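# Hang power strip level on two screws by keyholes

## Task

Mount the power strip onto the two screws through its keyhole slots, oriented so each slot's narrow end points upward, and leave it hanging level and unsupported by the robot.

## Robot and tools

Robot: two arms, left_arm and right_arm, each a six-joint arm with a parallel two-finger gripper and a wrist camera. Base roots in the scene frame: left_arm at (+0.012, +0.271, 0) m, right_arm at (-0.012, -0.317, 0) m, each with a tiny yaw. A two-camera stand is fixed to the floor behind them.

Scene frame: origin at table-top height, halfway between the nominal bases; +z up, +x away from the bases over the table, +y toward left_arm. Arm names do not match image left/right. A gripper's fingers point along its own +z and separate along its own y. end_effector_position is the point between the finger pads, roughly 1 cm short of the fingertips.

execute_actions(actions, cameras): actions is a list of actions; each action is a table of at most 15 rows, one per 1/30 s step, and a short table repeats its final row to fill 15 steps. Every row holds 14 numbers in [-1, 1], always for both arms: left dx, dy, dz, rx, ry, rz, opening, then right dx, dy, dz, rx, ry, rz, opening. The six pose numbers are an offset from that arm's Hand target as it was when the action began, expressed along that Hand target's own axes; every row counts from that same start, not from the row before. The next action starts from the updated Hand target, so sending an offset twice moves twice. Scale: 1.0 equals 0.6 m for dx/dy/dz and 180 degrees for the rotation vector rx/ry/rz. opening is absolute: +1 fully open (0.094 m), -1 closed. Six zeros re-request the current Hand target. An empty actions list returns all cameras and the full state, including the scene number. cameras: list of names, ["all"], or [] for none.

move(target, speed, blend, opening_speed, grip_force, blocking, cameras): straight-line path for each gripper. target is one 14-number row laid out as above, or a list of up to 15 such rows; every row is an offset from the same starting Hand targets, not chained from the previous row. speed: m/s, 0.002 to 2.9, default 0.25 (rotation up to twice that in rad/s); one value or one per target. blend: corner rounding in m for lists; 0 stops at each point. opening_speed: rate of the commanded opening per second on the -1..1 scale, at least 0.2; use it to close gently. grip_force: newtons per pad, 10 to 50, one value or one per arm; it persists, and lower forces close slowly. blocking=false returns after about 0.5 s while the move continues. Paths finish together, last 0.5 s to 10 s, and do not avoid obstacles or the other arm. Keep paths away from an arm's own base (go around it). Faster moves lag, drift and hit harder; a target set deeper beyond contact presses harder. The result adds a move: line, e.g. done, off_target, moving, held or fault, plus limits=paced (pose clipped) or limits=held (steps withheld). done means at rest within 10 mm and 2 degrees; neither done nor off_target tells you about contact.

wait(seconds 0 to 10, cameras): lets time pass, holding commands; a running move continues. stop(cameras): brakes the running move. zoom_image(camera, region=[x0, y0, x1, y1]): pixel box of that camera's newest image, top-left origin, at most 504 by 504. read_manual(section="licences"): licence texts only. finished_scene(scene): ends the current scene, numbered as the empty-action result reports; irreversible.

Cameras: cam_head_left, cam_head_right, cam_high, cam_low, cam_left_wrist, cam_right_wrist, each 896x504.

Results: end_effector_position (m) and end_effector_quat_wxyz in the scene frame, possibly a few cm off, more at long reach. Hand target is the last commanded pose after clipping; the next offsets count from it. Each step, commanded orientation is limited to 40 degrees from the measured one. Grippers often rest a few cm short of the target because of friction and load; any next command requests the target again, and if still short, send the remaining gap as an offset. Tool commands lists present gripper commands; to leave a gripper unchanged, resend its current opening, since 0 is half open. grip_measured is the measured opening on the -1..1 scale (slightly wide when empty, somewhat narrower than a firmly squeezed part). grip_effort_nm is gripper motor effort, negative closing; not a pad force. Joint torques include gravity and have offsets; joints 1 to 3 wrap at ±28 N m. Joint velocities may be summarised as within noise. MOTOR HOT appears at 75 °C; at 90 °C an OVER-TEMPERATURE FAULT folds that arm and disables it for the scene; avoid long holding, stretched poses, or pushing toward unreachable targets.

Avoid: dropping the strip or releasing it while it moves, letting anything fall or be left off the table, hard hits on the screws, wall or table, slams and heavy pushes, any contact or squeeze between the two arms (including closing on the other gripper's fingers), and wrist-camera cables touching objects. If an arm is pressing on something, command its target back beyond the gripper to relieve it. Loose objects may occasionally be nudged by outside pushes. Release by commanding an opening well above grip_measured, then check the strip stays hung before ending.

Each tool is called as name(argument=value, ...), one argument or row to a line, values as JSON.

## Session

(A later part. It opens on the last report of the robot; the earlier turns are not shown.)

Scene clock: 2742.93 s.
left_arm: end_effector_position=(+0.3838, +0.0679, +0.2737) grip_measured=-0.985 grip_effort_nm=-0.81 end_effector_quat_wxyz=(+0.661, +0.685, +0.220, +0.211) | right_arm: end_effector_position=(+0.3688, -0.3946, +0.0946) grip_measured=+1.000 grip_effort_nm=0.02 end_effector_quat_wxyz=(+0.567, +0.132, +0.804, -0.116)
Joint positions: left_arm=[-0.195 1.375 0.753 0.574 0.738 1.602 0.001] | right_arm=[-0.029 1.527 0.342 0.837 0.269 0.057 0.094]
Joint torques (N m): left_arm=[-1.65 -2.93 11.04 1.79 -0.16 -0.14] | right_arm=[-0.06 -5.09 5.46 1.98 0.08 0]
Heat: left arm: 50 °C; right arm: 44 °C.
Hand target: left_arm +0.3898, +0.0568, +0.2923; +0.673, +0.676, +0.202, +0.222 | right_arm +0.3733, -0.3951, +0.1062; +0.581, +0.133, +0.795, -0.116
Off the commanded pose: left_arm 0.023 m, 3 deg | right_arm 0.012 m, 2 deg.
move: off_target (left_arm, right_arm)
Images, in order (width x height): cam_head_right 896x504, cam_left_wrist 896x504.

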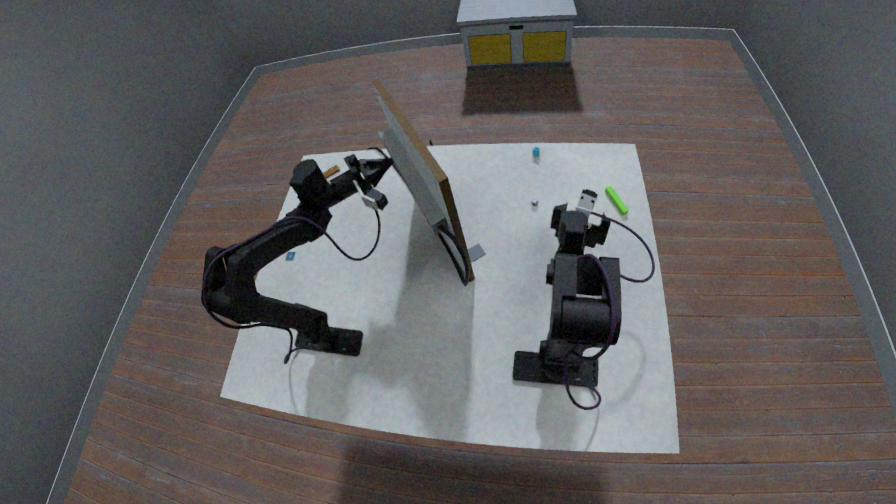

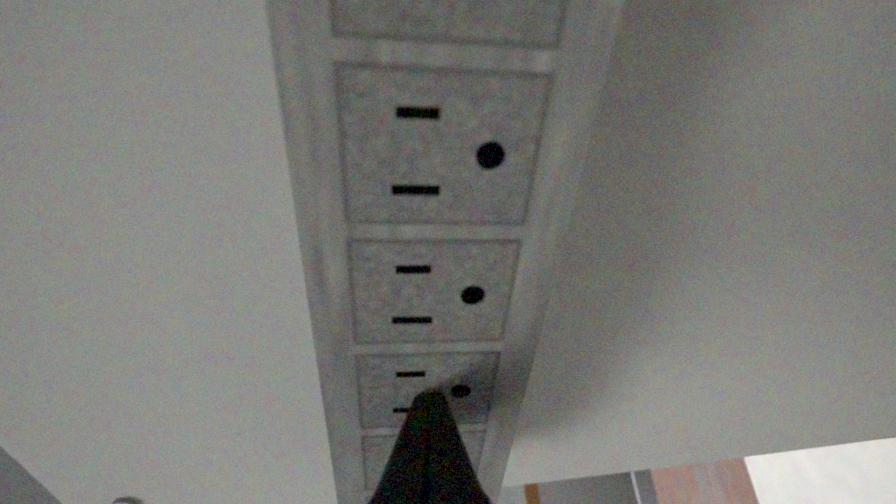

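move(
  target=[0.0,0,0.012,0,0,0,-1,0,0,0,0,0,0,1],
  speed=0.03,
)

move(
  target=[0.0,-0.02,0.0,0,0,0,-1,0,0,0,0,0,0,1],
  speed=0.03,
)

move(
  target=[0.0,-0.02,0.0,0,0,0,-1,0,0,0,0,0,0,1],
  speed=0.03,
  cameras=["cam_left_wrist"],
)

Scene clock: 2750.70 s.
left_arm: end_effector_position=(+0.3843, +0.0675, +0.2734) grip_measured=-0.985 grip_effort_nm=-0.81 end_effector_quat_wxyz=(+0.662, +0.685, +0.219, +0.212) | right_arm: end_effector_position=(+0.3688, -0.3946, +0.0946) grip_measured=+1.000 grip_effort_nm=0.02 end_effector_quat_wxyz=(+0.567, +0.132, +0.804, -0.116)
Joint positions: left_arm=[-0.195 1.38 0.753 0.582 0.739 1.602 0.001] | right_arm=[-0.029 1.527 0.342 0.837 0.269 0.057 0.094]
Joint torques (N m): left_arm=[-2.88 -1.94 12.26 1.78 -0.37 -0.13] | right_arm=[-0.02 -5.11 5.37 1.95 0.09 -0.02]
Heat: left arm: 51 °C; right arm: 44 °C.
Hand target: left_arm +0.3939, +0.0509, +0.2924; +0.673, +0.675, +0.202, +0.222 | right_arm +0.3733, -0.3951, +0.1062; +0.581, +0.133, +0.795, -0.116
Off the commanded pose: left_arm 0.027 m, 3 deg | right_arm 0.012 m, 2 deg.
move: off_target (left_arm, right_arm)

Scene clock: 2751.70 s.
left_arm: end_effector_position=(+0.3844, +0.0669, +0.2736) grip_measured=-0.985 grip_effort_nm=-0.81 end_effector_quat_wxyz=(+0.667, +0.684, +0.209, +0.210) | right_arm: end_effector_position=(+0.3688, -0.3946, +0.0946) grip_measured=+1.000 grip_effort_nm=0.02 end_effector_quat_wxyz=(+0.567, +0.132, +0.804, -0.116)
Joint positions: left_arm=[-0.188 1.394 0.753 0.609 0.763 1.602 0.001] | right_arm=[-0.029 1.527 0.342 0.837 0.269 0.057 0.094]
Joint torques (N m): left_arm=[-3.34 -1.39 9.65 2 -0.64 -0.09] | right_arm=[-0.02 -4.96 5.33 1.96 0.1 0.02]
Heat: left arm: 51 °C; right arm: 44 °C.
Hand target: left_arm +0.3942, +0.0510, +0.2804; +0.673, +0.676, +0.202, +0.222 | right_arm +0.3733, -0.3951, +0.1062; +0.581, +0.133, +0.795, -0.116
Off the commanded pose: left_arm 0.020 m, 2 deg | right_arm 0.012 m, 2 deg.
move: off_target (left_arm, right_arm)

Scene clock: 2752.90 s.
left_arm: end_effector_position=(+0.3847, +0.0672, +0.2730) grip_measured=-0.985 grip_effort_nm=-0.80 end_effector_quat_wxyz=(+0.674, +0.678, +0.195, +0.219) | right_arm: end_effector_position=(+0.3688, -0.3946, +0.0946) grip_measured=+1.000 grip_effort_nm=0.02 end_effector_quat_wxyz=(+0.567, +0.132, +0.804, -0.116)
Joint positions: left_arm=[-0.184 1.414 0.733 0.687 0.775 1.602 0.001] | right_arm=[-0.029 1.527 0.342 0.837 0.269 0.057 0.094]
Joint torques (N m): left_arm=[-3.54 -1.26 8.4 1.73 -0.79 -0.07] | right_arm=[-0.1 -5.15 5.61 1.95 0.09 -0.01]
Heat: left arm: 51 °C; right arm: 44 °C.
Hand target: left_arm +0.3945, +0.0512, +0.2684; +0.673, +0.676, +0.202, +0.222 | right_arm +0.3733, -0.3951, +0.1062; +0.581, +0.133, +0.795, -0.116
Off the commanded pose: left_arm 0.019 m, 1 deg | right_arm 0.012 m, 2 deg.
move: off_target (left_arm, right_arm)
Images, in order (width x height): cam_left_wrist 896x504.

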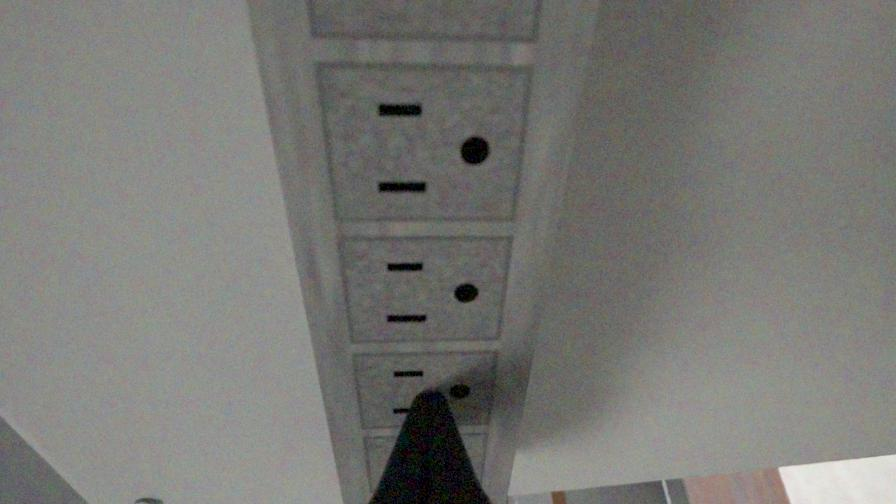

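move(
  target=[
    [0.0,0.02,-0.03,0,0,0,-1,0,0,0,0,0,0,1],
    [0.0,0.02,-0.07,0,0,0,-1,0,0,0,0,0,0,1],
    [0.0,0.105,-0.07,0,0,0,-1,0,0,0,0,0,0,1],
  ],
  speed=0.06,
  blend=[0.005,0.02,0],
  cameras=["cam_left_wrist","cam_head_right"],
)

Scene clock: 2763.67 s.
left_arm: end_effector_position=(+0.3745, +0.0862, +0.3166) grip_measured=-0.985 grip_effort_nm=-0.80 end_effector_quat_wxyz=(+0.670, +0.675, +0.207, +0.229) | right_arm: end_effector_position=(+0.3688, -0.3946, +0.0946) grip_measured=+1.000 grip_effort_nm=0.02 end_effector_quat_wxyz=(+0.567, +0.132, +0.804, -0.116)
Joint positions: left_arm=[-0.136 1.276 0.814 0.465 0.79 1.601 0.001] | right_arm=[-0.029 1.527 0.342 0.837 0.269 0.057 0.094]
Joint torques (N m): left_arm=[0.32 -5.72 10.19 0.89 0.23 -0.15] | right_arm=[-0.02 -5.07 5.37 1.98 0.09 0.04]
Heat: left arm: 51 °C; right arm: 44 °C.
Hand target: left_arm +0.3689, +0.0849, +0.3311; +0.673, +0.676, +0.202, +0.222 | right_arm +0.3733, -0.3951, +0.1062; +0.581, +0.133, +0.795, -0.116
Off the commanded pose: left_arm 0.016 m, 1 deg | right_arm 0.012 m, 2 deg.
move: off_target (left_arm, right_arm); blend cut to 0.012 m at target 2
Images, in order (width x height): cam_head_right 896x504, cam_left_wrist 896x504.

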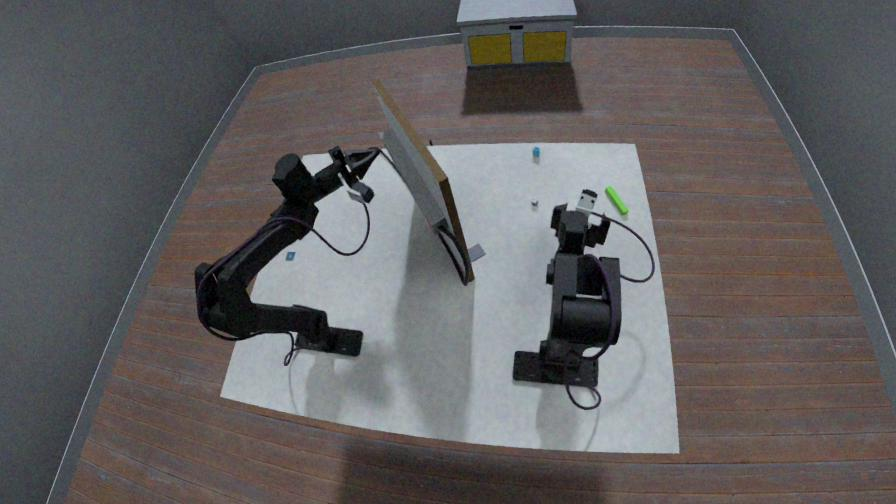

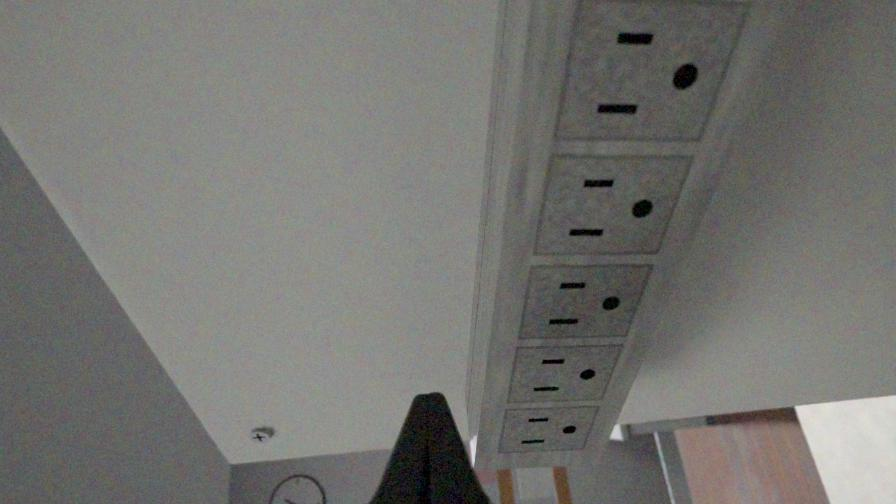

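move(
  target=[0.0,0.0,0.06,0,0,0,-1,0,0,0,0,0,0,1],
  speed=0.05,
  cameras=["cam_left_wrist","cam_low"],
)

Scene clock: 2773.27 s.
left_arm: end_effector_position=(+0.3856, +0.0566, +0.3231) grip_measured=-0.985 grip_effort_nm=-0.80 end_effector_quat_wxyz=(+0.673, +0.677, +0.198, +0.223) | right_arm: end_effector_position=(+0.3688, -0.3946, +0.0946) grip_measured=+1.000 grip_effort_nm=0.02 end_effector_quat_wxyz=(+0.567, +0.132, +0.804, -0.116)
Joint positions: left_arm=[-0.225 1.351 0.893 0.465 0.723 1.601 0.001] | right_arm=[-0.029 1.527 0.342 0.837 0.269 0.057 0.094]
Joint torques (N m): left_arm=[-0.59 -4.01 10.39 1.16 -0.06 -0.08] | right_arm=[0.05 -5.04 5.39 1.99 0.09 -0.02]
Heat: left arm: 52 °C; right arm: 44 °C.
Hand target: left_arm +0.3895, +0.0554, +0.3313; +0.673, +0.676, +0.202, +0.222 | right_arm +0.3733, -0.3951, +0.1062; +0.581, +0.133, +0.795, -0.116
Off the commanded pose: left_arm 0.009 m, 1 deg | right_arm 0.012 m, 2 deg.
move: off_target (right_arm)
Images, in order (width x height): cam_low 896x504, cam_left_wrist 896x504.

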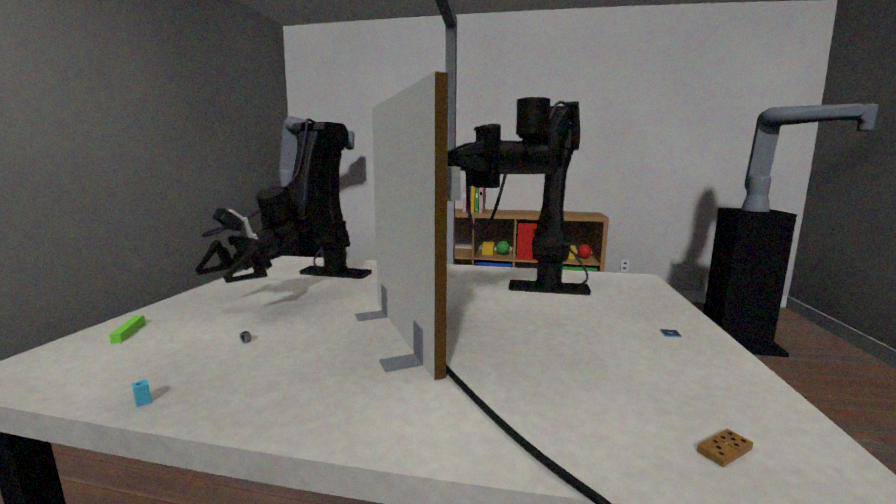

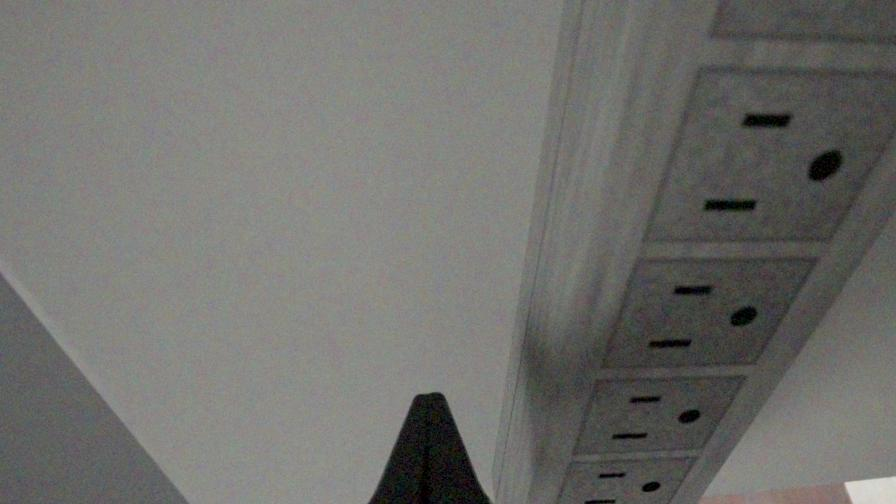

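move(
  target=[0.004,0.0,0.014,0,0,0,-1,0,0,0,0,0,0,1],
  speed=0.05,
)

move(
  target=[0.0,-0.015,0.0,0,0,0,-1,0,0,0,0,0,0,1],
  speed=0.04,
)

move(
  target=[0.0,-0.015,0.0,0,0,0,-1,0,0,0,0,0,0,1],
  speed=0.04,
)

Scene clock: 2779.07 s.
left_arm: end_effector_position=(+0.3946, +0.0555, +0.3220) grip_measured=-0.985 grip_effort_nm=-0.80 end_effector_quat_wxyz=(+0.671, +0.677, +0.204, +0.225) | right_arm: end_effector_position=(+0.3688, -0.3946, +0.0946) grip_measured=+1.000 grip_effort_nm=0.02 end_effector_quat_wxyz=(+0.567, +0.132, +0.804, -0.116)
Joint positions: left_arm=[-0.227 1.382 0.917 0.465 0.71 1.601 0.001] | right_arm=[-0.029 1.527 0.342 0.837 0.269 0.057 0.094]
Joint torques (N m): left_arm=[-0.68 -4.15 10.5 1.24 -0.07 -0.11] | right_arm=[-0.03 -5.14 5.45 1.97 0.09 0.03]
Heat: left arm: 52 °C; right arm: 44 °C.
Hand target: left_arm +0.3963, +0.0499, +0.3315; +0.673, +0.676, +0.202, +0.222 | right_arm +0.3733, -0.3951, +0.1062; +0.581, +0.133, +0.795, -0.116
Off the commanded pose: left_arm 0.011 m, 1 deg | right_arm 0.012 m, 2 deg.
move: off_target (left_arm, right_arm)

Scene clock: 2780.07 s.
left_arm: end_effector_position=(+0.3964, +0.0551, +0.3182) grip_measured=-0.985 grip_effort_nm=-0.80 end_effector_quat_wxyz=(+0.669, +0.679, +0.207, +0.222) | right_arm: end_effector_position=(+0.3688, -0.3946, +0.0946) grip_measured=+1.000 grip_effort_nm=0.02 end_effector_quat_wxyz=(+0.567, +0.132, +0.804, -0.116)
Joint positions: left_arm=[-0.227 1.391 0.917 0.465 0.71 1.601 0.001] | right_arm=[-0.029 1.527 0.342 0.837 0.269 0.057 0.094]
Joint torques (N m): left_arm=[-0.62 -4.12 7.98 1.62 -0.06 -0.11] | right_arm=[-0.1 -5.07 5.44 1.97 0.06 0.01]
Heat: left arm: 52 °C; right arm: 44 °C.
Hand target: left_arm +0.3965, +0.0500, +0.3225; +0.673, +0.676, +0.202, +0.222 | right_arm +0.3733, -0.3951, +0.1062; +0.581, +0.133, +0.795, -0.116
Off the commanded pose: left_arm 0.007 m, 1 deg | right_arm 0.012 m, 2 deg.
move: off_target (right_arm)

Scene clock: 2781.17 s.
left_arm: end_effector_position=(+0.3978, +0.0547, +0.3160) grip_measured=-0.985 grip_effort_nm=-0.80 end_effector_quat_wxyz=(+0.670, +0.678, +0.205, +0.224) | right_arm: end_effector_position=(+0.3688, -0.3946, +0.0946) grip_measured=+1.000 grip_effort_nm=0.02 end_effector_quat_wxyz=(+0.567, +0.132, +0.804, -0.116)
Joint positions: left_arm=[-0.227 1.4 0.911 0.486 0.71 1.601 0.001] | right_arm=[-0.029 1.527 0.342 0.837 0.269 0.057 0.094]
Joint torques (N m): left_arm=[-0.58 -4.19 6.32 1.81 -0.05 -0.1] | right_arm=[-0.1 -5.05 5.44 2 0.09 0.01]
Heat: left arm: 52 °C; right arm: 44 °C.
Hand target: left_arm +0.3967, +0.0501, +0.3134; +0.673, +0.676, +0.202, +0.222 | right_arm +0.3733, -0.3951, +0.1062; +0.581, +0.133, +0.795, -0.116
Off the commanded pose: left_arm 0.005 m, 1 deg | right_arm 0.012 m, 2 deg.
move: off_target (right_arm)

move(
  target=[0.0,-0.015,0.0,0,0,0,-1,0,0,0,0,0,0,1],
  speed=0.04,
)

move(
  target=[0.0,-0.012,0.0,0,0,0,-1,0,0,0,0,0,0,1],
  speed=0.04,
)

move(
  target=[0.0,-0.012,0.0,0,0,0,-1,0,0,0,0,0,0,1],
  speed=0.04,
  cameras=["cam_left_wrist"],
)

Scene clock: 2787.10 s.
left_arm: end_effector_position=(+0.3980, +0.0547, +0.3072) grip_measured=-0.985 grip_effort_nm=-0.80 end_effector_quat_wxyz=(+0.670, +0.677, +0.205, +0.224) | right_arm: end_effector_position=(+0.3688, -0.3946, +0.0946) grip_measured=+1.000 grip_effort_nm=0.02 end_effector_quat_wxyz=(+0.567, +0.132, +0.804, -0.116)
Joint positions: left_arm=[-0.227 1.411 0.883 0.525 0.71 1.601 0.001] | right_arm=[-0.029 1.527 0.342 0.837 0.269 0.057 0.094]
Joint torques (N m): left_arm=[-0.49 -4.27 6.34 1.77 -0.03 -0.09] | right_arm=[-0.08 -5.14 5.42 1.97 0.06 -0.01]
Heat: left arm: 51 °C; right arm: 44 °C.
Hand target: left_arm +0.3969, +0.0502, +0.3045; +0.673, +0.676, +0.202, +0.222 | right_arm +0.3733, -0.3951, +0.1062; +0.581, +0.133, +0.795, -0.116
Off the commanded pose: left_arm 0.005 m, 1 deg | right_arm 0.012 m, 2 deg.
move: off_target (right_arm)

Scene clock: 2788.13 s.
left_arm: end_effector_position=(+0.3982, +0.0546, +0.3014) grip_measured=-0.985 grip_effort_nm=-0.80 end_effector_quat_wxyz=(+0.671, +0.677, +0.204, +0.225) | right_arm: end_effector_position=(+0.3688, -0.3946, +0.0946) grip_measured=+1.000 grip_effort_nm=0.02 end_effector_quat_wxyz=(+0.567, +0.132, +0.804, -0.116)
Joint positions: left_arm=[-0.227 1.42 0.863 0.558 0.71 1.601 0.001] | right_arm=[-0.029 1.527 0.342 0.837 0.269 0.057 0.094]
Joint torques (N m): left_arm=[-0.55 -4.3 6.27 1.79 -0.05 -0.1] | right_arm=[-0.23 -5.15 5.35 1.99 0.11 0.02]
Heat: left arm: 51 °C; right arm: 44 °C.
Hand target: left_arm +0.3971, +0.0503, +0.2973; +0.673, +0.676, +0.202, +0.222 | right_arm +0.3733, -0.3951, +0.1062; +0.581, +0.133, +0.795, -0.116
Off the commanded pose: left_arm 0.006 m, 1 deg | right_arm 0.012 m, 2 deg.
move: off_target (right_arm)

Scene clock: 2789.13 s.
left_arm: end_effector_position=(+0.3984, +0.0546, +0.2945) grip_measured=-0.985 grip_effort_nm=-0.80 end_effector_quat_wxyz=(+0.671, +0.676, +0.203, +0.226) | right_arm: end_effector_position=(+0.3688, -0.3946, +0.0946) grip_measured=+1.000 grip_effort_nm=0.02 end_effector_quat_wxyz=(+0.567, +0.132, +0.804, -0.116)
Joint positions: left_arm=[-0.227 1.431 0.842 0.591 0.71 1.601 0.001] | right_arm=[-0.029 1.527 0.342 0.837 0.269 0.057 0.094]
Joint torques (N m): left_arm=[-0.46 -4.31 6.09 1.76 -0.04 -0.09] | right_arm=[0.05 -5.14 5.42 1.96 0.09 -0.01]
Heat: left arm: 51 °C; right arm: 44 °C.
Hand target: left_arm +0.3973, +0.0503, +0.2901; +0.673, +0.676, +0.202, +0.222 | right_arm +0.3733, -0.3951, +0.1062; +0.581, +0.133, +0.795, -0.116
Off the commanded pose: left_arm 0.006 m, 1 deg | right_arm 0.012 m, 2 deg.
move: off_target (right_arm)
Images, in order (width x height): cam_left_wrist 896x504.

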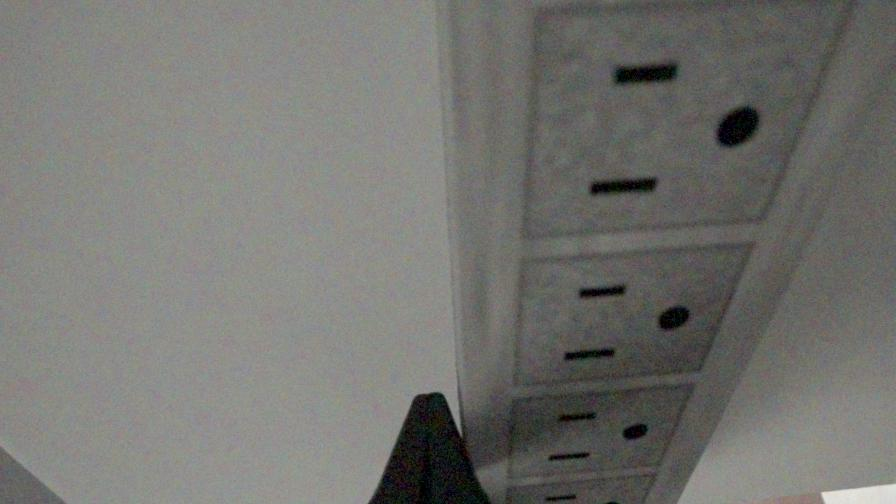

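move(
  target=[0.0,-0.012,0.0,0,0,0,-1,0,0,0,0,0,0,1],
  speed=0.04,
)

move(
  target=[0.0,-0.012,0.0,0,0,0,-1,0,0,0,0,0,0,1],
  speed=0.04,
  cameras=["cam_left_wrist"],
)

Scene clock: 2793.53 s.
left_arm: end_effector_position=(+0.3985, +0.0546, +0.2904) grip_measured=-0.985 grip_effort_nm=-0.80 end_effector_quat_wxyz=(+0.673, +0.674, +0.200, +0.229) | right_arm: end_effector_position=(+0.3688, -0.3946, +0.0946) grip_measured=+1.000 grip_effort_nm=0.02 end_effector_quat_wxyz=(+0.567, +0.132, +0.804, -0.116)
Joint positions: left_arm=[-0.227 1.441 0.824 0.632 0.71 1.601 0.001] | right_arm=[-0.029 1.527 0.342 0.837 0.269 0.057 0.094]
Joint torques (N m): left_arm=[-0.38 -4.22 5.91 1.69 -0.07 -0.09] | right_arm=[-0.01 -5.01 5.3 1.96 0.07 0.03]
Heat: left arm: 51 °C; right arm: 44 °C.
Hand target: left_arm +0.3975, +0.0504, +0.2829; +0.673, +0.676, +0.202, +0.222 | right_arm +0.3733, -0.3951, +0.1062; +0.581, +0.133, +0.795, -0.116
Off the commanded pose: left_arm 0.009 m, 1 deg | right_arm 0.012 m, 2 deg.
move: off_target (right_arm)

Scene clock: 2794.53 s.
left_arm: end_effector_position=(+0.3981, +0.0547, +0.2905) grip_measured=-0.985 grip_effort_nm=-0.80 end_effector_quat_wxyz=(+0.678, +0.669, +0.192, +0.237) | right_arm: end_effector_position=(+0.3688, -0.3946, +0.0946) grip_measured=+1.000 grip_effort_nm=0.02 end_effector_quat_wxyz=(+0.567, +0.132, +0.804, -0.116)
Joint positions: left_arm=[-0.227 1.449 0.807 0.684 0.71 1.601 0.001] | right_arm=[-0.029 1.527 0.342 0.837 0.269 0.057 0.094]
Joint torques (N m): left_arm=[-0.49 -3.9 5.67 1.43 -0.06 -0.11] | right_arm=[-0.14 -5 5.38 1.96 0.1 0.01]
Heat: left arm: 50 °C; right arm: 44 °C.
Hand target: left_arm +0.3977, +0.0505, +0.2757; +0.673, +0.676, +0.202, +0.222 | right_arm +0.3733, -0.3951, +0.1062; +0.581, +0.133, +0.795, -0.116
Off the commanded pose: left_arm 0.015 m, 2 deg | right_arm 0.012 m, 2 deg.
move: off_target (left_arm, right_arm)
Images, in order (width x height): cam_left_wrist 896x504.

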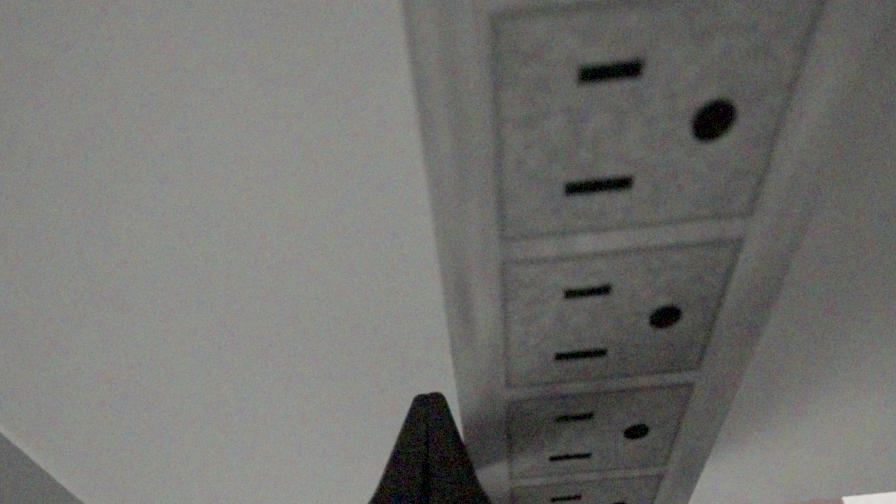

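move(
  target=[0.0,-0.015,0.0,0,0,0,-1,0,0,0,0,0,0,1],
  speed=0.04,
)

move(
  target=[0.0,-0.015,0.0,0,0,0,-1,0,0,0,0,0,0,1],
  speed=0.04,
)

move(
  target=[0.0,-0.015,0.0,0,0,0,-1,0,0,0,0,0,0,1],
  speed=0.04,
  cameras=["cam_left_wrist"],
)

Scene clock: 2801.90 s.
left_arm: end_effector_position=(+0.3976, +0.0548, +0.2901) grip_measured=-0.985 grip_effort_nm=-0.80 end_effector_quat_wxyz=(+0.683, +0.663, +0.182, +0.247) | right_arm: end_effector_position=(+0.3688, -0.3946, +0.0946) grip_measured=+1.000 grip_effort_nm=0.02 end_effector_quat_wxyz=(+0.567, +0.132, +0.804, -0.116)
Joint positions: left_arm=[-0.227 1.461 0.787 0.748 0.71 1.601 0.001] | right_arm=[-0.029 1.527 0.342 0.837 0.269 0.057 0.094]
Joint torques (N m): left_arm=[-0.36 -3.51 5.24 1.19 -0.06 -0.09] | right_arm=[-0.1 -5.04 5.42 1.98 0.08 0]
Heat: left arm: 50 °C; right arm: 44 °C.
Hand target: left_arm +0.3979, +0.0506, +0.2667; +0.673, +0.676, +0.202, +0.222 | right_arm +0.3733, -0.3951, +0.1062; +0.581, +0.133, +0.795, -0.116
Off the commanded pose: left_arm 0.024 m, 4 deg | right_arm 0.012 m, 2 deg.
move: off_target (left_arm, right_arm)

Scene clock: 2802.93 s.
left_arm: end_effector_position=(+0.3969, +0.0551, +0.2900) grip_measured=-0.985 grip_effort_nm=-0.80 end_effector_quat_wxyz=(+0.689, +0.656, +0.172, +0.257) | right_arm: end_effector_position=(+0.3688, -0.3946, +0.0946) grip_measured=+1.000 grip_effort_nm=0.02 end_effector_quat_wxyz=(+0.567, +0.132, +0.804, -0.116)
Joint positions: left_arm=[-0.227 1.474 0.767 0.814 0.709 1.601 0.001] | right_arm=[-0.029 1.527 0.342 0.837 0.269 0.057 0.094]
Joint torques (N m): left_arm=[-0.31 -3.36 4.75 0.93 -0.08 -0.09] | right_arm=[-0.03 -5.14 5.35 1.98 0.08 0.01]
Heat: left arm: 50 °C; right arm: 44 °C.
Hand target: left_arm +0.3981, +0.0507, +0.2577; +0.673, +0.676, +0.202, +0.222 | right_arm +0.3733, -0.3951, +0.1062; +0.581, +0.133, +0.795, -0.116
Off the commanded pose: left_arm 0.033 m, 6 deg | right_arm 0.012 m, 2 deg.
move: off_target (left_arm, right_arm)

Scene clock: 2803.97 s.
left_arm: end_effector_position=(+0.3961, +0.0557, +0.2898) grip_measured=-0.985 grip_effort_nm=-0.80 end_effector_quat_wxyz=(+0.694, +0.648, +0.163, +0.268) | right_arm: end_effector_position=(+0.3688, -0.3946, +0.0946) grip_measured=+1.000 grip_effort_nm=0.02 end_effector_quat_wxyz=(+0.567, +0.132, +0.804, -0.116)
Joint positions: left_arm=[-0.227 1.487 0.747 0.881 0.706 1.601 0.001] | right_arm=[-0.029 1.527 0.342 0.837 0.269 0.057 0.094]
Joint torques (N m): left_arm=[-0.25 -3.03 4.25 0.67 -0.04 -0.11] | right_arm=[-0.02 -5.11 5.38 1.97 0.07 -0.01]
Heat: left arm: 50 °C; right arm: 44 °C.
Hand target: left_arm +0.3984, +0.0508, +0.2487; +0.673, +0.675, +0.202, +0.222 | right_arm +0.3733, -0.3951, +0.1062; +0.581, +0.133, +0.795, -0.116
Off the commanded pose: left_arm 0.042 m, 8 deg | right_arm 0.012 m, 2 deg.
move: off_target (left_arm, right_arm)
Images, in order (width x height): cam_left_wrist 896x504.

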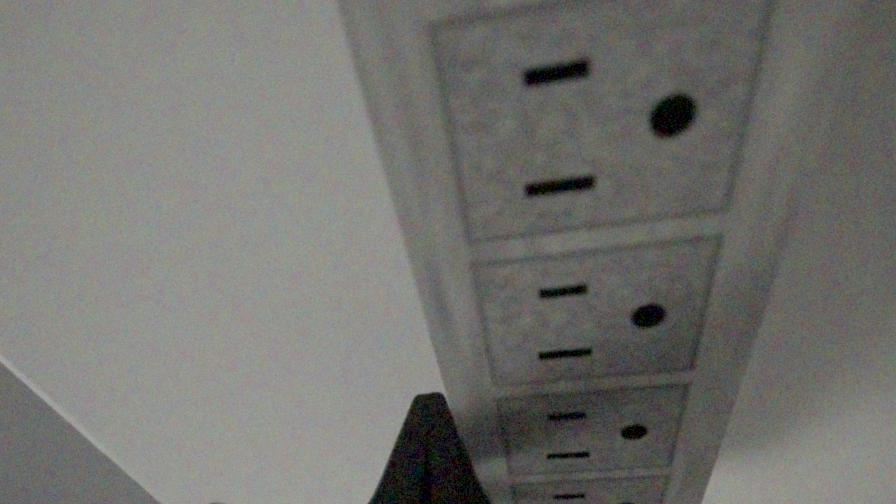

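move(
  target=[
    [0.0,0.06,0.0,0,0,0,-1,0,0,0,0,0,0,1],
    [0.0,0.1,0.0,0,0,0,-1,0,0,0,0,0,0,1],
    [0,0.1,-0.06,0,0,0,-1,0,0,0,0,0,0,1],
    [-0.1,0.03,-0.16,0,0,0,-1,0,0,0,0,0,0,1],
  ],
  speed=0.08,
  blend=[0.01,0.01,0.02,0],
  cameras=["cam_left_wrist","cam_head_left"],
)

zoom_image(
  camera="cam_head_left",
  region=[375, 65, 505, 245],
)

Scene clock: 2858.73 s.
left_arm: end_effector_position=(+0.2982, +0.0925, +0.2733) grip_measured=-0.986 grip_effort_nm=-0.80 end_effector_quat_wxyz=(+0.679, +0.668, +0.190, +0.237) | right_arm: end_effector_position=(+0.3688, -0.3946, +0.0946) grip_measured=+1.000 grip_effort_nm=0.02 end_effector_quat_wxyz=(+0.567, +0.132, +0.804, -0.116)
Joint positions: left_arm=[-0.158 0.984 0.443 0.59 0.781 1.596 0.001] | right_arm=[-0.029 1.527 0.342 0.837 0.269 0.057 0.094]
Joint torques (N m): left_arm=[0.64 -3.34 6.22 0.93 0.2 -0.07] | right_arm=[-0.1 -5.12 5.35 1.95 0.09 0.02]
Heat: left arm: 48 °C; right arm: 44 °C.
Hand target: left_arm +0.2938, +0.0950, +0.2645; +0.673, +0.676, +0.202, +0.222 | right_arm +0.3733, -0.3951, +0.1062; +0.581, +0.133, +0.795, -0.116
Off the commanded pose: left_arm 0.010 m, 2 deg | right_arm 0.012 m, 2 deg.
move: off_target (right_arm); blend cut to 0.018 m at target 3
Images, in order (width x height): cam_head_left 896x504, cam_left_wrist 896x504.

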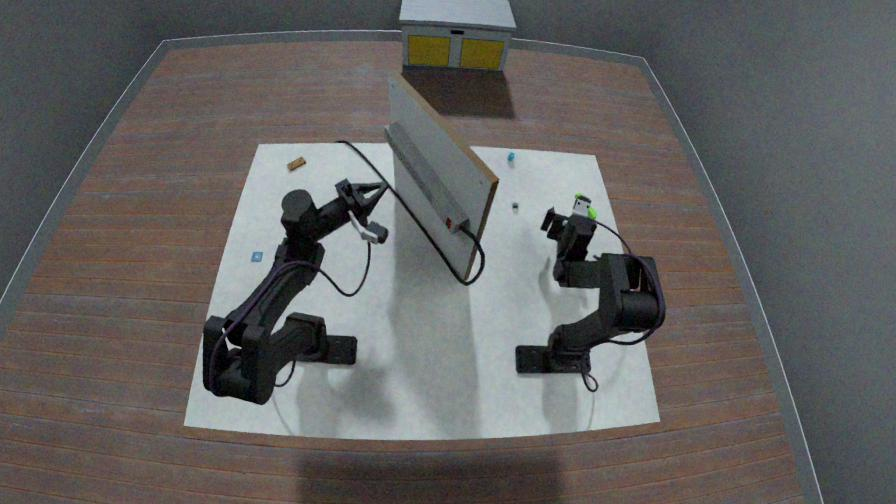

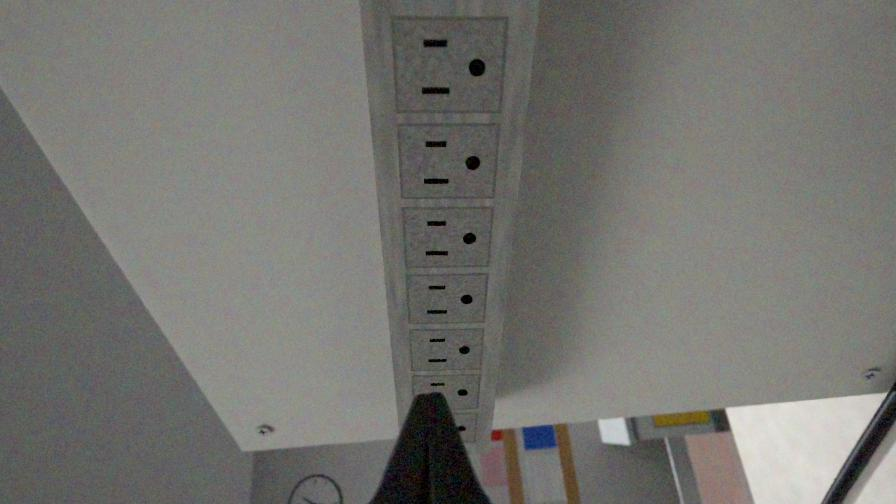

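Scaled by 2.800.

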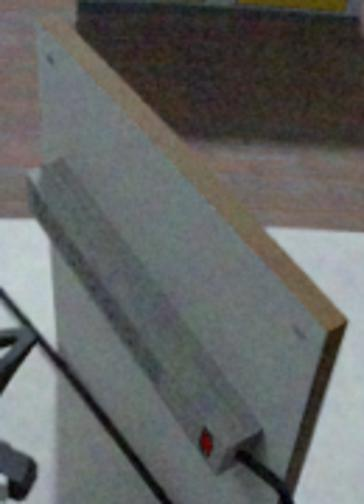

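zoom_image(
  camera="cam_head_left",
  region=[330, 130, 510, 310],
)

wait(
  seconds=0,
  cameras=["cam_head_right","cam_high"],
)

zoom_image(
  camera="cam_head_right",
  region=[400, 190, 520, 310],
)

zoom_image(
  camera="cam_high",
  region=[380, 90, 640, 440],
)

Scaled by 2.800.

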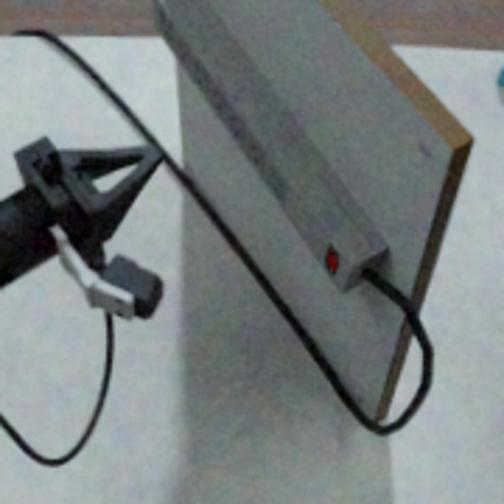

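Scene clock: 2920.83 s.
left_arm: end_effector_position=(+0.2982, +0.0925, +0.2733) grip_measured=-0.986 grip_effort_nm=-0.80 end_effector_quat_wxyz=(+0.679, +0.668, +0.190, +0.237) | right_arm: end_effector_position=(+0.3688, -0.3946, +0.0946) grip_measured=+1.000 grip_effort_nm=0.02 end_effector_quat_wxyz=(+0.567, +0.132, +0.804, -0.116)
Joint positions: left_arm=[-0.158 0.984 0.443 0.59 0.781 1.596 0.001] | right_arm=[-0.029 1.527 0.342 0.837 0.269 0.057 0.094]
Joint torques (N m): left_arm=[0.57 -3.33 6.19 0.93 0.19 -0.07] | right_arm=[-0.06 -5.18 5.41 1.96 0.08 0.02]
Heat: left arm: 49 °C; right arm: 44 °C.
Hand target: left_arm +0.2938, +0.0950, +0.2645; +0.673, +0.676, +0.202, +0.222 | right_arm +0.3733, -0.3951, +0.1062; +0.581, +0.133, +0.795, -0.116
Tool commands: left_gripper/opening=-1.0 right_gripper/opening=+1.0
Off the commanded pose: left_arm 0.010 m, 2 deg | right_arm 0.012 m, 2 deg.
Images, in order (width x height): cam_head_right 896x504, cam_high 896x504.

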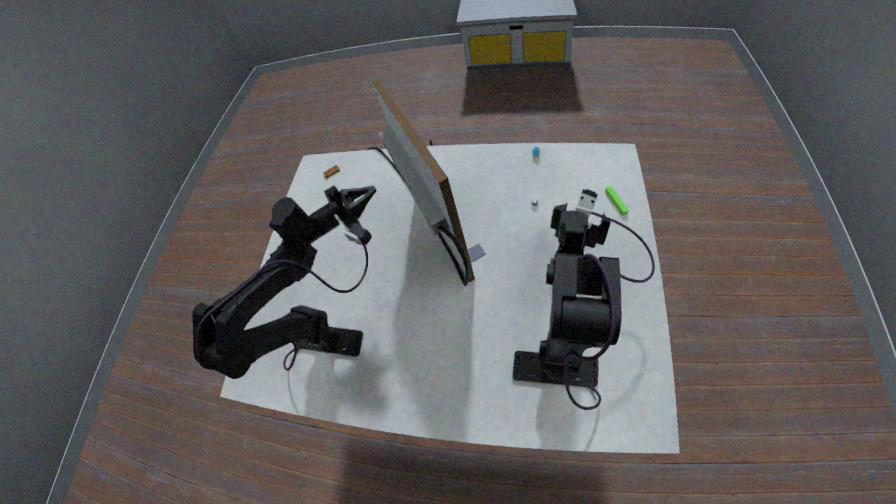

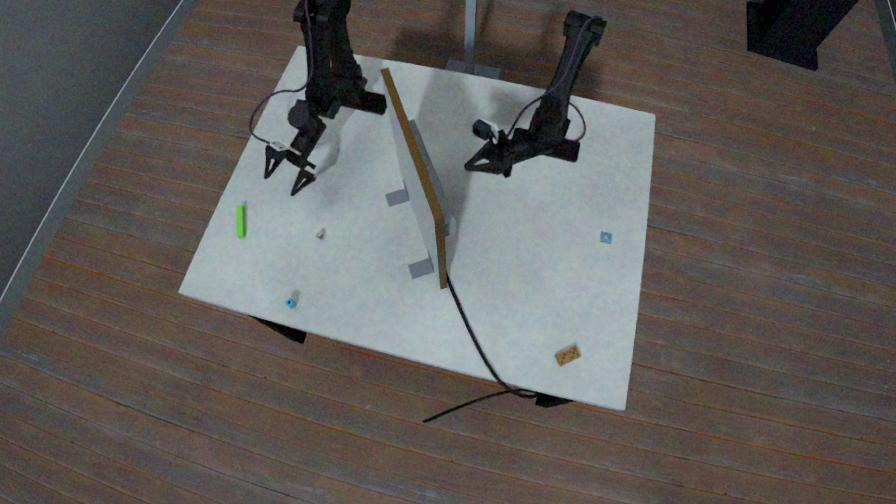

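Scaled by 4.200.

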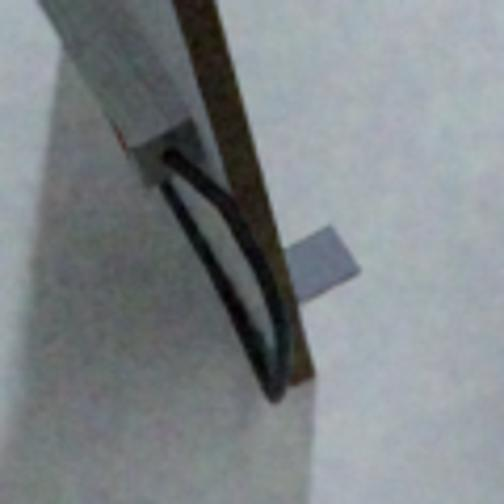

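Scaled by 1.440.

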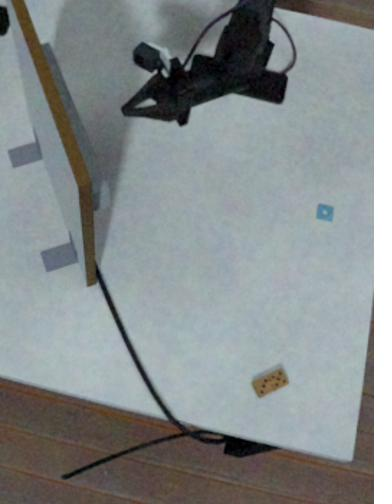

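move(
  target=[0.0923,-0.2187,0.0377,0.36,0,0,-0.4,0,0,0,0,0,0,1],
  speed=0.1,
  cameras=["cam_left_wrist","cam_head_left"],
)

Scene clock: 2966.80 s.
left_arm: end_effector_position=(+0.3581, +0.1126, +0.1315) grip_measured=-0.402 grip_effort_nm=0.06 end_effector_quat_wxyz=(+0.212, +0.918, +0.320, +0.094) | right_arm: end_effector_position=(+0.3688, -0.3946, +0.0946) grip_measured=+1.000 grip_effort_nm=0.02 end_effector_quat_wxyz=(+0.567, +0.132, +0.804, -0.116)
Joint positions: left_arm=[-0.314 1.599 1.256 -0.807 0.212 2.093 0.028] | right_arm=[-0.029 1.527 0.342 0.837 0.269 0.057 0.094]
Joint torques (N m): left_arm=[-0.65 -5.03 9.58 0.29 0.11 0.1] | right_arm=[-0.02 -5.16 5.52 1.98 0.11 0]
Heat: left arm: 49 °C; right arm: 44 °C.
Hand target: left_arm +0.3555, +0.1096, +0.1350; +0.207, +0.931, +0.290, +0.079 | right_arm +0.3733, -0.3951, +0.1062; +0.581, +0.133, +0.795, -0.116
Off the commanded pose: left_arm 0.005 m, 4 deg | right_arm 0.012 m, 2 deg.
joint sent to its limit (left arm) — joint 6 (wrist roll), upper limit. The joint targets are off in position and orientation.
move: off_target (left_arm, right_arm)
Images, in order (width x height): cam_head_left 896x504, cam_left_wrist 896x504.

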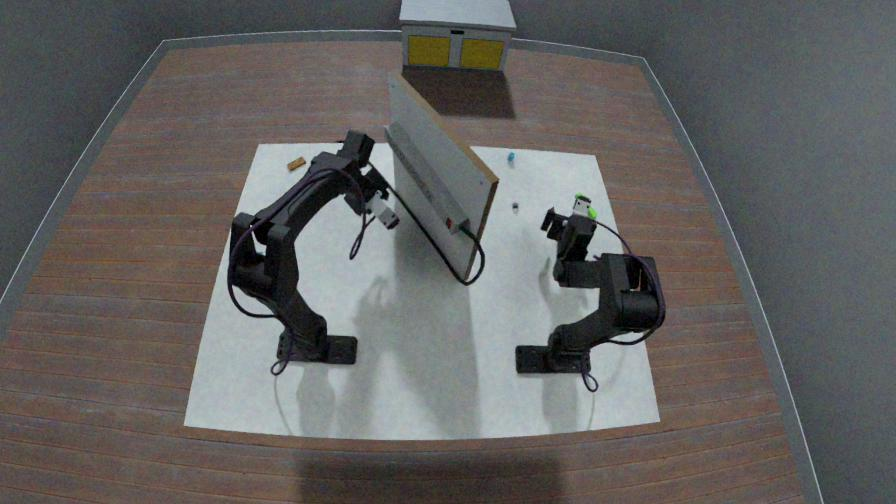

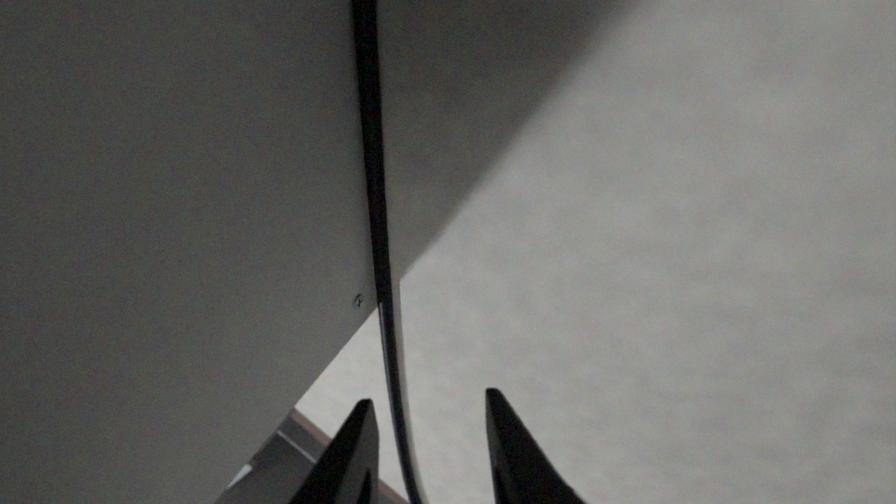

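move(
  target=[
    [0.081,-0.1277,-0.188,0,0,0,-0.4,0,0,0,0,0,0,1],
    [0.081,-0.1277,-0.188,0,0,-0.45,-0.4,0,0,0,0,0,0,1],
  ],
  speed=[0.15,0.3],
)

move(
  target=[0,0,0,0,0,-0.45,-0.4,0,0,0,0,0,0,1],
  speed=0.3,
  cameras=["cam_head_left"],
)

Scene clock: 3021.33 s.
left_arm: end_effector_position=(+0.3275, +0.2381, +0.1974) grip_measured=-0.402 grip_effort_nm=0.06 end_effector_quat_wxyz=(+0.203, +0.524, +0.826, -0.056) | right_arm: end_effector_position=(+0.3688, -0.3946, +0.0946) grip_measured=+1.000 grip_effort_nm=0.02 end_effector_quat_wxyz=(+0.567, +0.132, +0.804, -0.116)
Joint positions: left_arm=[0.097 1.497 1.446 -1.251 0.332 1.164 0.028] | right_arm=[-0.029 1.527 0.342 0.837 0.269 0.057 0.094]
Joint torques (N m): left_arm=[0.59 -4.3 8.98 0.16 0.6 -0.08] | right_arm=[-0.05 -5.04 5.38 1.96 0.1 -0.01]
Heat: left arm: 51 °C; right arm: 44 °C.
Hand target: left_arm +0.3264, +0.2329, +0.2051; +0.208, +0.520, +0.825, -0.074 | right_arm +0.3733, -0.3951, +0.1062; +0.581, +0.133, +0.795, -0.116
Off the commanded pose: left_arm 0.009 m, 2 deg | right_arm 0.012 m, 2 deg.
move: off_target (right_arm)

Scene clock: 3024.67 s.
left_arm: end_effector_position=(+0.3260, +0.2357, +0.1978) grip_measured=-0.402 grip_effort_nm=0.06 end_effector_quat_wxyz=(+0.114, -0.138, +0.967, -0.181) | right_arm: end_effector_position=(+0.3688, -0.3946, +0.0946) grip_measured=+1.000 grip_effort_nm=0.02 end_effector_quat_wxyz=(+0.567, +0.132, +0.804, -0.116)
Joint positions: left_arm=[0.097 1.497 1.446 -1.258 0.346 -0.25 0.028] | right_arm=[-0.029 1.527 0.342 0.837 0.269 0.057 0.094]
Joint torques (N m): left_arm=[0.61 -4.26 9.1 0.24 0.51 -0.1] | right_arm=[-0.17 -5.09 5.55 1.98 0.09 0]
Heat: left arm: 51 °C; right arm: 44 °C.
Hand target: left_arm +0.3264, +0.2329, +0.2051; +0.110, -0.141, +0.965, -0.192 | right_arm +0.3733, -0.3951, +0.1062; +0.581, +0.133, +0.795, -0.116
Off the commanded pose: left_arm 0.008 m, 1 deg | right_arm 0.012 m, 2 deg.
move: off_target (right_arm)
Images, in order (width x height): cam_head_left 896x504.

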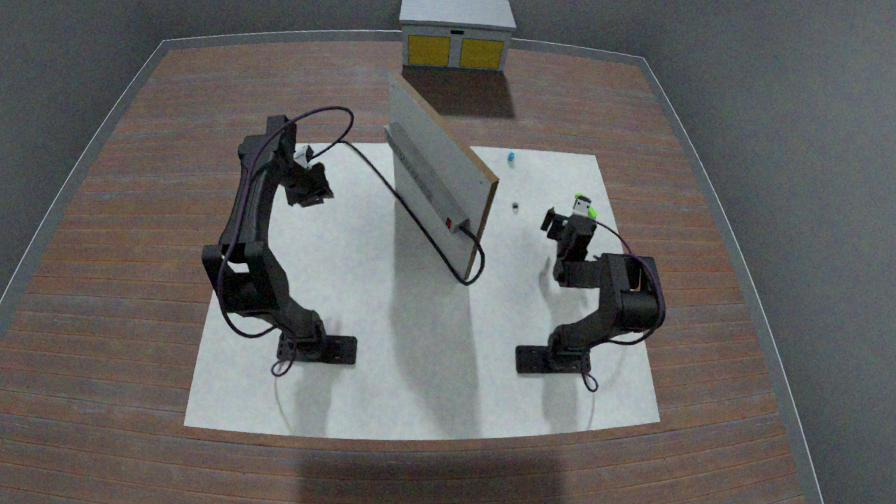

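move(
  target=[-0.2015,-0.1447,0.2845,-0.048,-0.0721,-0.0734,-0.4,0,0,0,0,0,0,1],
  speed=0.15,
  cameras=["cam_left_wrist","cam_head_left","cam_high"],
)

Scene clock: 3045.33 s.
left_arm: end_effector_position=(+0.4933, +0.1426, +0.1029) grip_measured=-0.402 grip_effort_nm=0.06 end_effector_quat_wxyz=(+0.169, -0.280, +0.938, -0.111) | right_arm: end_effector_position=(+0.3688, -0.3946, +0.0946) grip_measured=+1.000 grip_effort_nm=0.02 end_effector_quat_wxyz=(+0.567, +0.132, +0.804, -0.116)
Joint positions: left_arm=[-0.241 2.075 1.768 -0.857 0.013 -0.841 0.028] | right_arm=[-0.029 1.527 0.342 0.837 0.269 0.057 0.094]
Joint torques (N m): left_arm=[-0.68 -7.87 9.44 1 -0.21 -0.11] | right_arm=[-0.08 -5.01 5.37 1.99 0.11 0.03]
Heat: left arm: 51 °C; right arm: 44 °C.
Hand target: left_arm +0.5050, +0.1358, +0.1051; +0.185, -0.279, +0.936, -0.113 | right_arm +0.3733, -0.3951, +0.1062; +0.581, +0.133, +0.795, -0.116
Off the commanded pose: left_arm 0.014 m, 2 deg | right_arm 0.012 m, 2 deg.
move: off_target (left_arm, right_arm)
Images, in order (width x height): cam_head_left 896x504, cam_high 896x504, cam_left_wrist 896x504.

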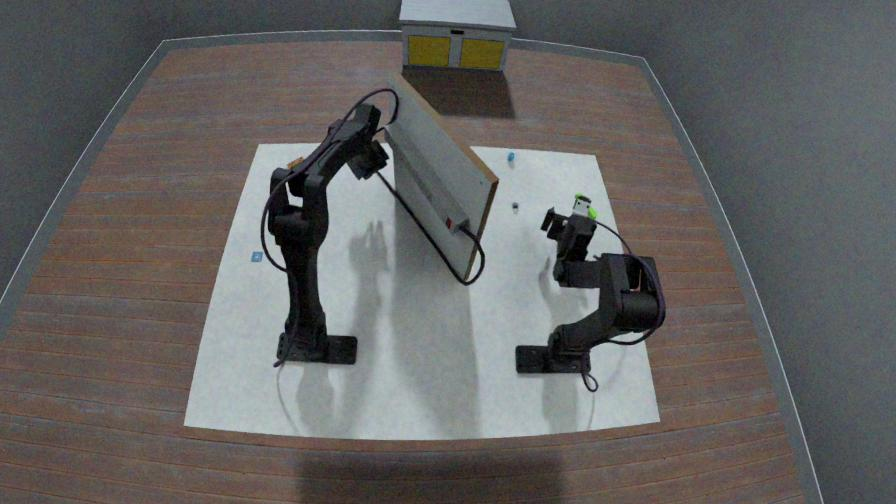

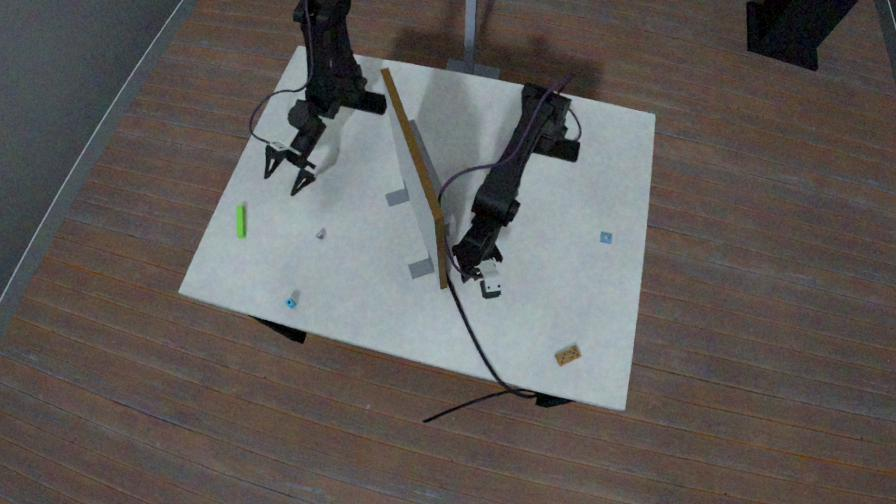

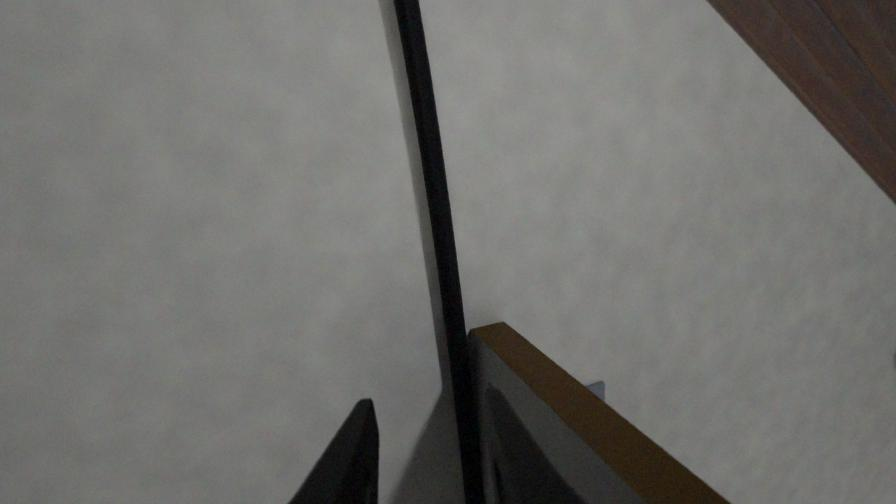

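move(
  target=[-0.018,-0.013,0.135,0,0,0,-0.4,0,0,0,0,0,0,1],
  speed=0.08,
  cameras=["cam_left_wrist"],
)

Scene clock: 3070.63 s.
left_arm: end_effector_position=(+0.5369, +0.1356, +0.0349) grip_measured=-0.402 grip_effort_nm=0.06 end_effector_quat_wxyz=(+0.167, -0.284, +0.938, -0.105) | right_arm: end_effector_position=(+0.3688, -0.3946, +0.0946) grip_measured=+1.000 grip_effort_nm=0.02 end_effector_quat_wxyz=(+0.567, +0.132, +0.804, -0.116)
Joint positions: left_arm=[-0.234 2.31 1.879 -0.743 0.007 -0.84 0.028] | right_arm=[-0.029 1.527 0.342 0.837 0.269 0.057 0.094]
Joint torques (N m): left_arm=[-0.57 -9.33 9.59 1.04 -0.1 -0.03] | right_arm=[-0.16 -5.11 5.42 1.96 0.09 0]
Heat: left arm: 50 °C; right arm: 44 °C.
Hand target: left_arm +0.5502, +0.1267, +0.0372; +0.185, -0.279, +0.936, -0.113 | right_arm +0.3733, -0.3951, +0.1062; +0.581, +0.133, +0.795, -0.116
Off the commanded pose: left_arm 0.016 m, 2 deg | right_arm 0.012 m, 2 deg.
move: off_target (left_arm, right_arm)
Images, in order (width x height): cam_left_wrist 896x504.

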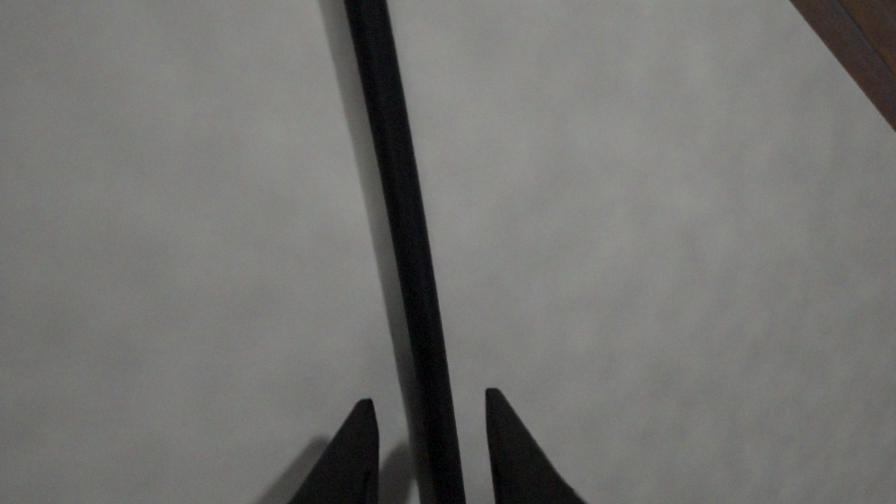

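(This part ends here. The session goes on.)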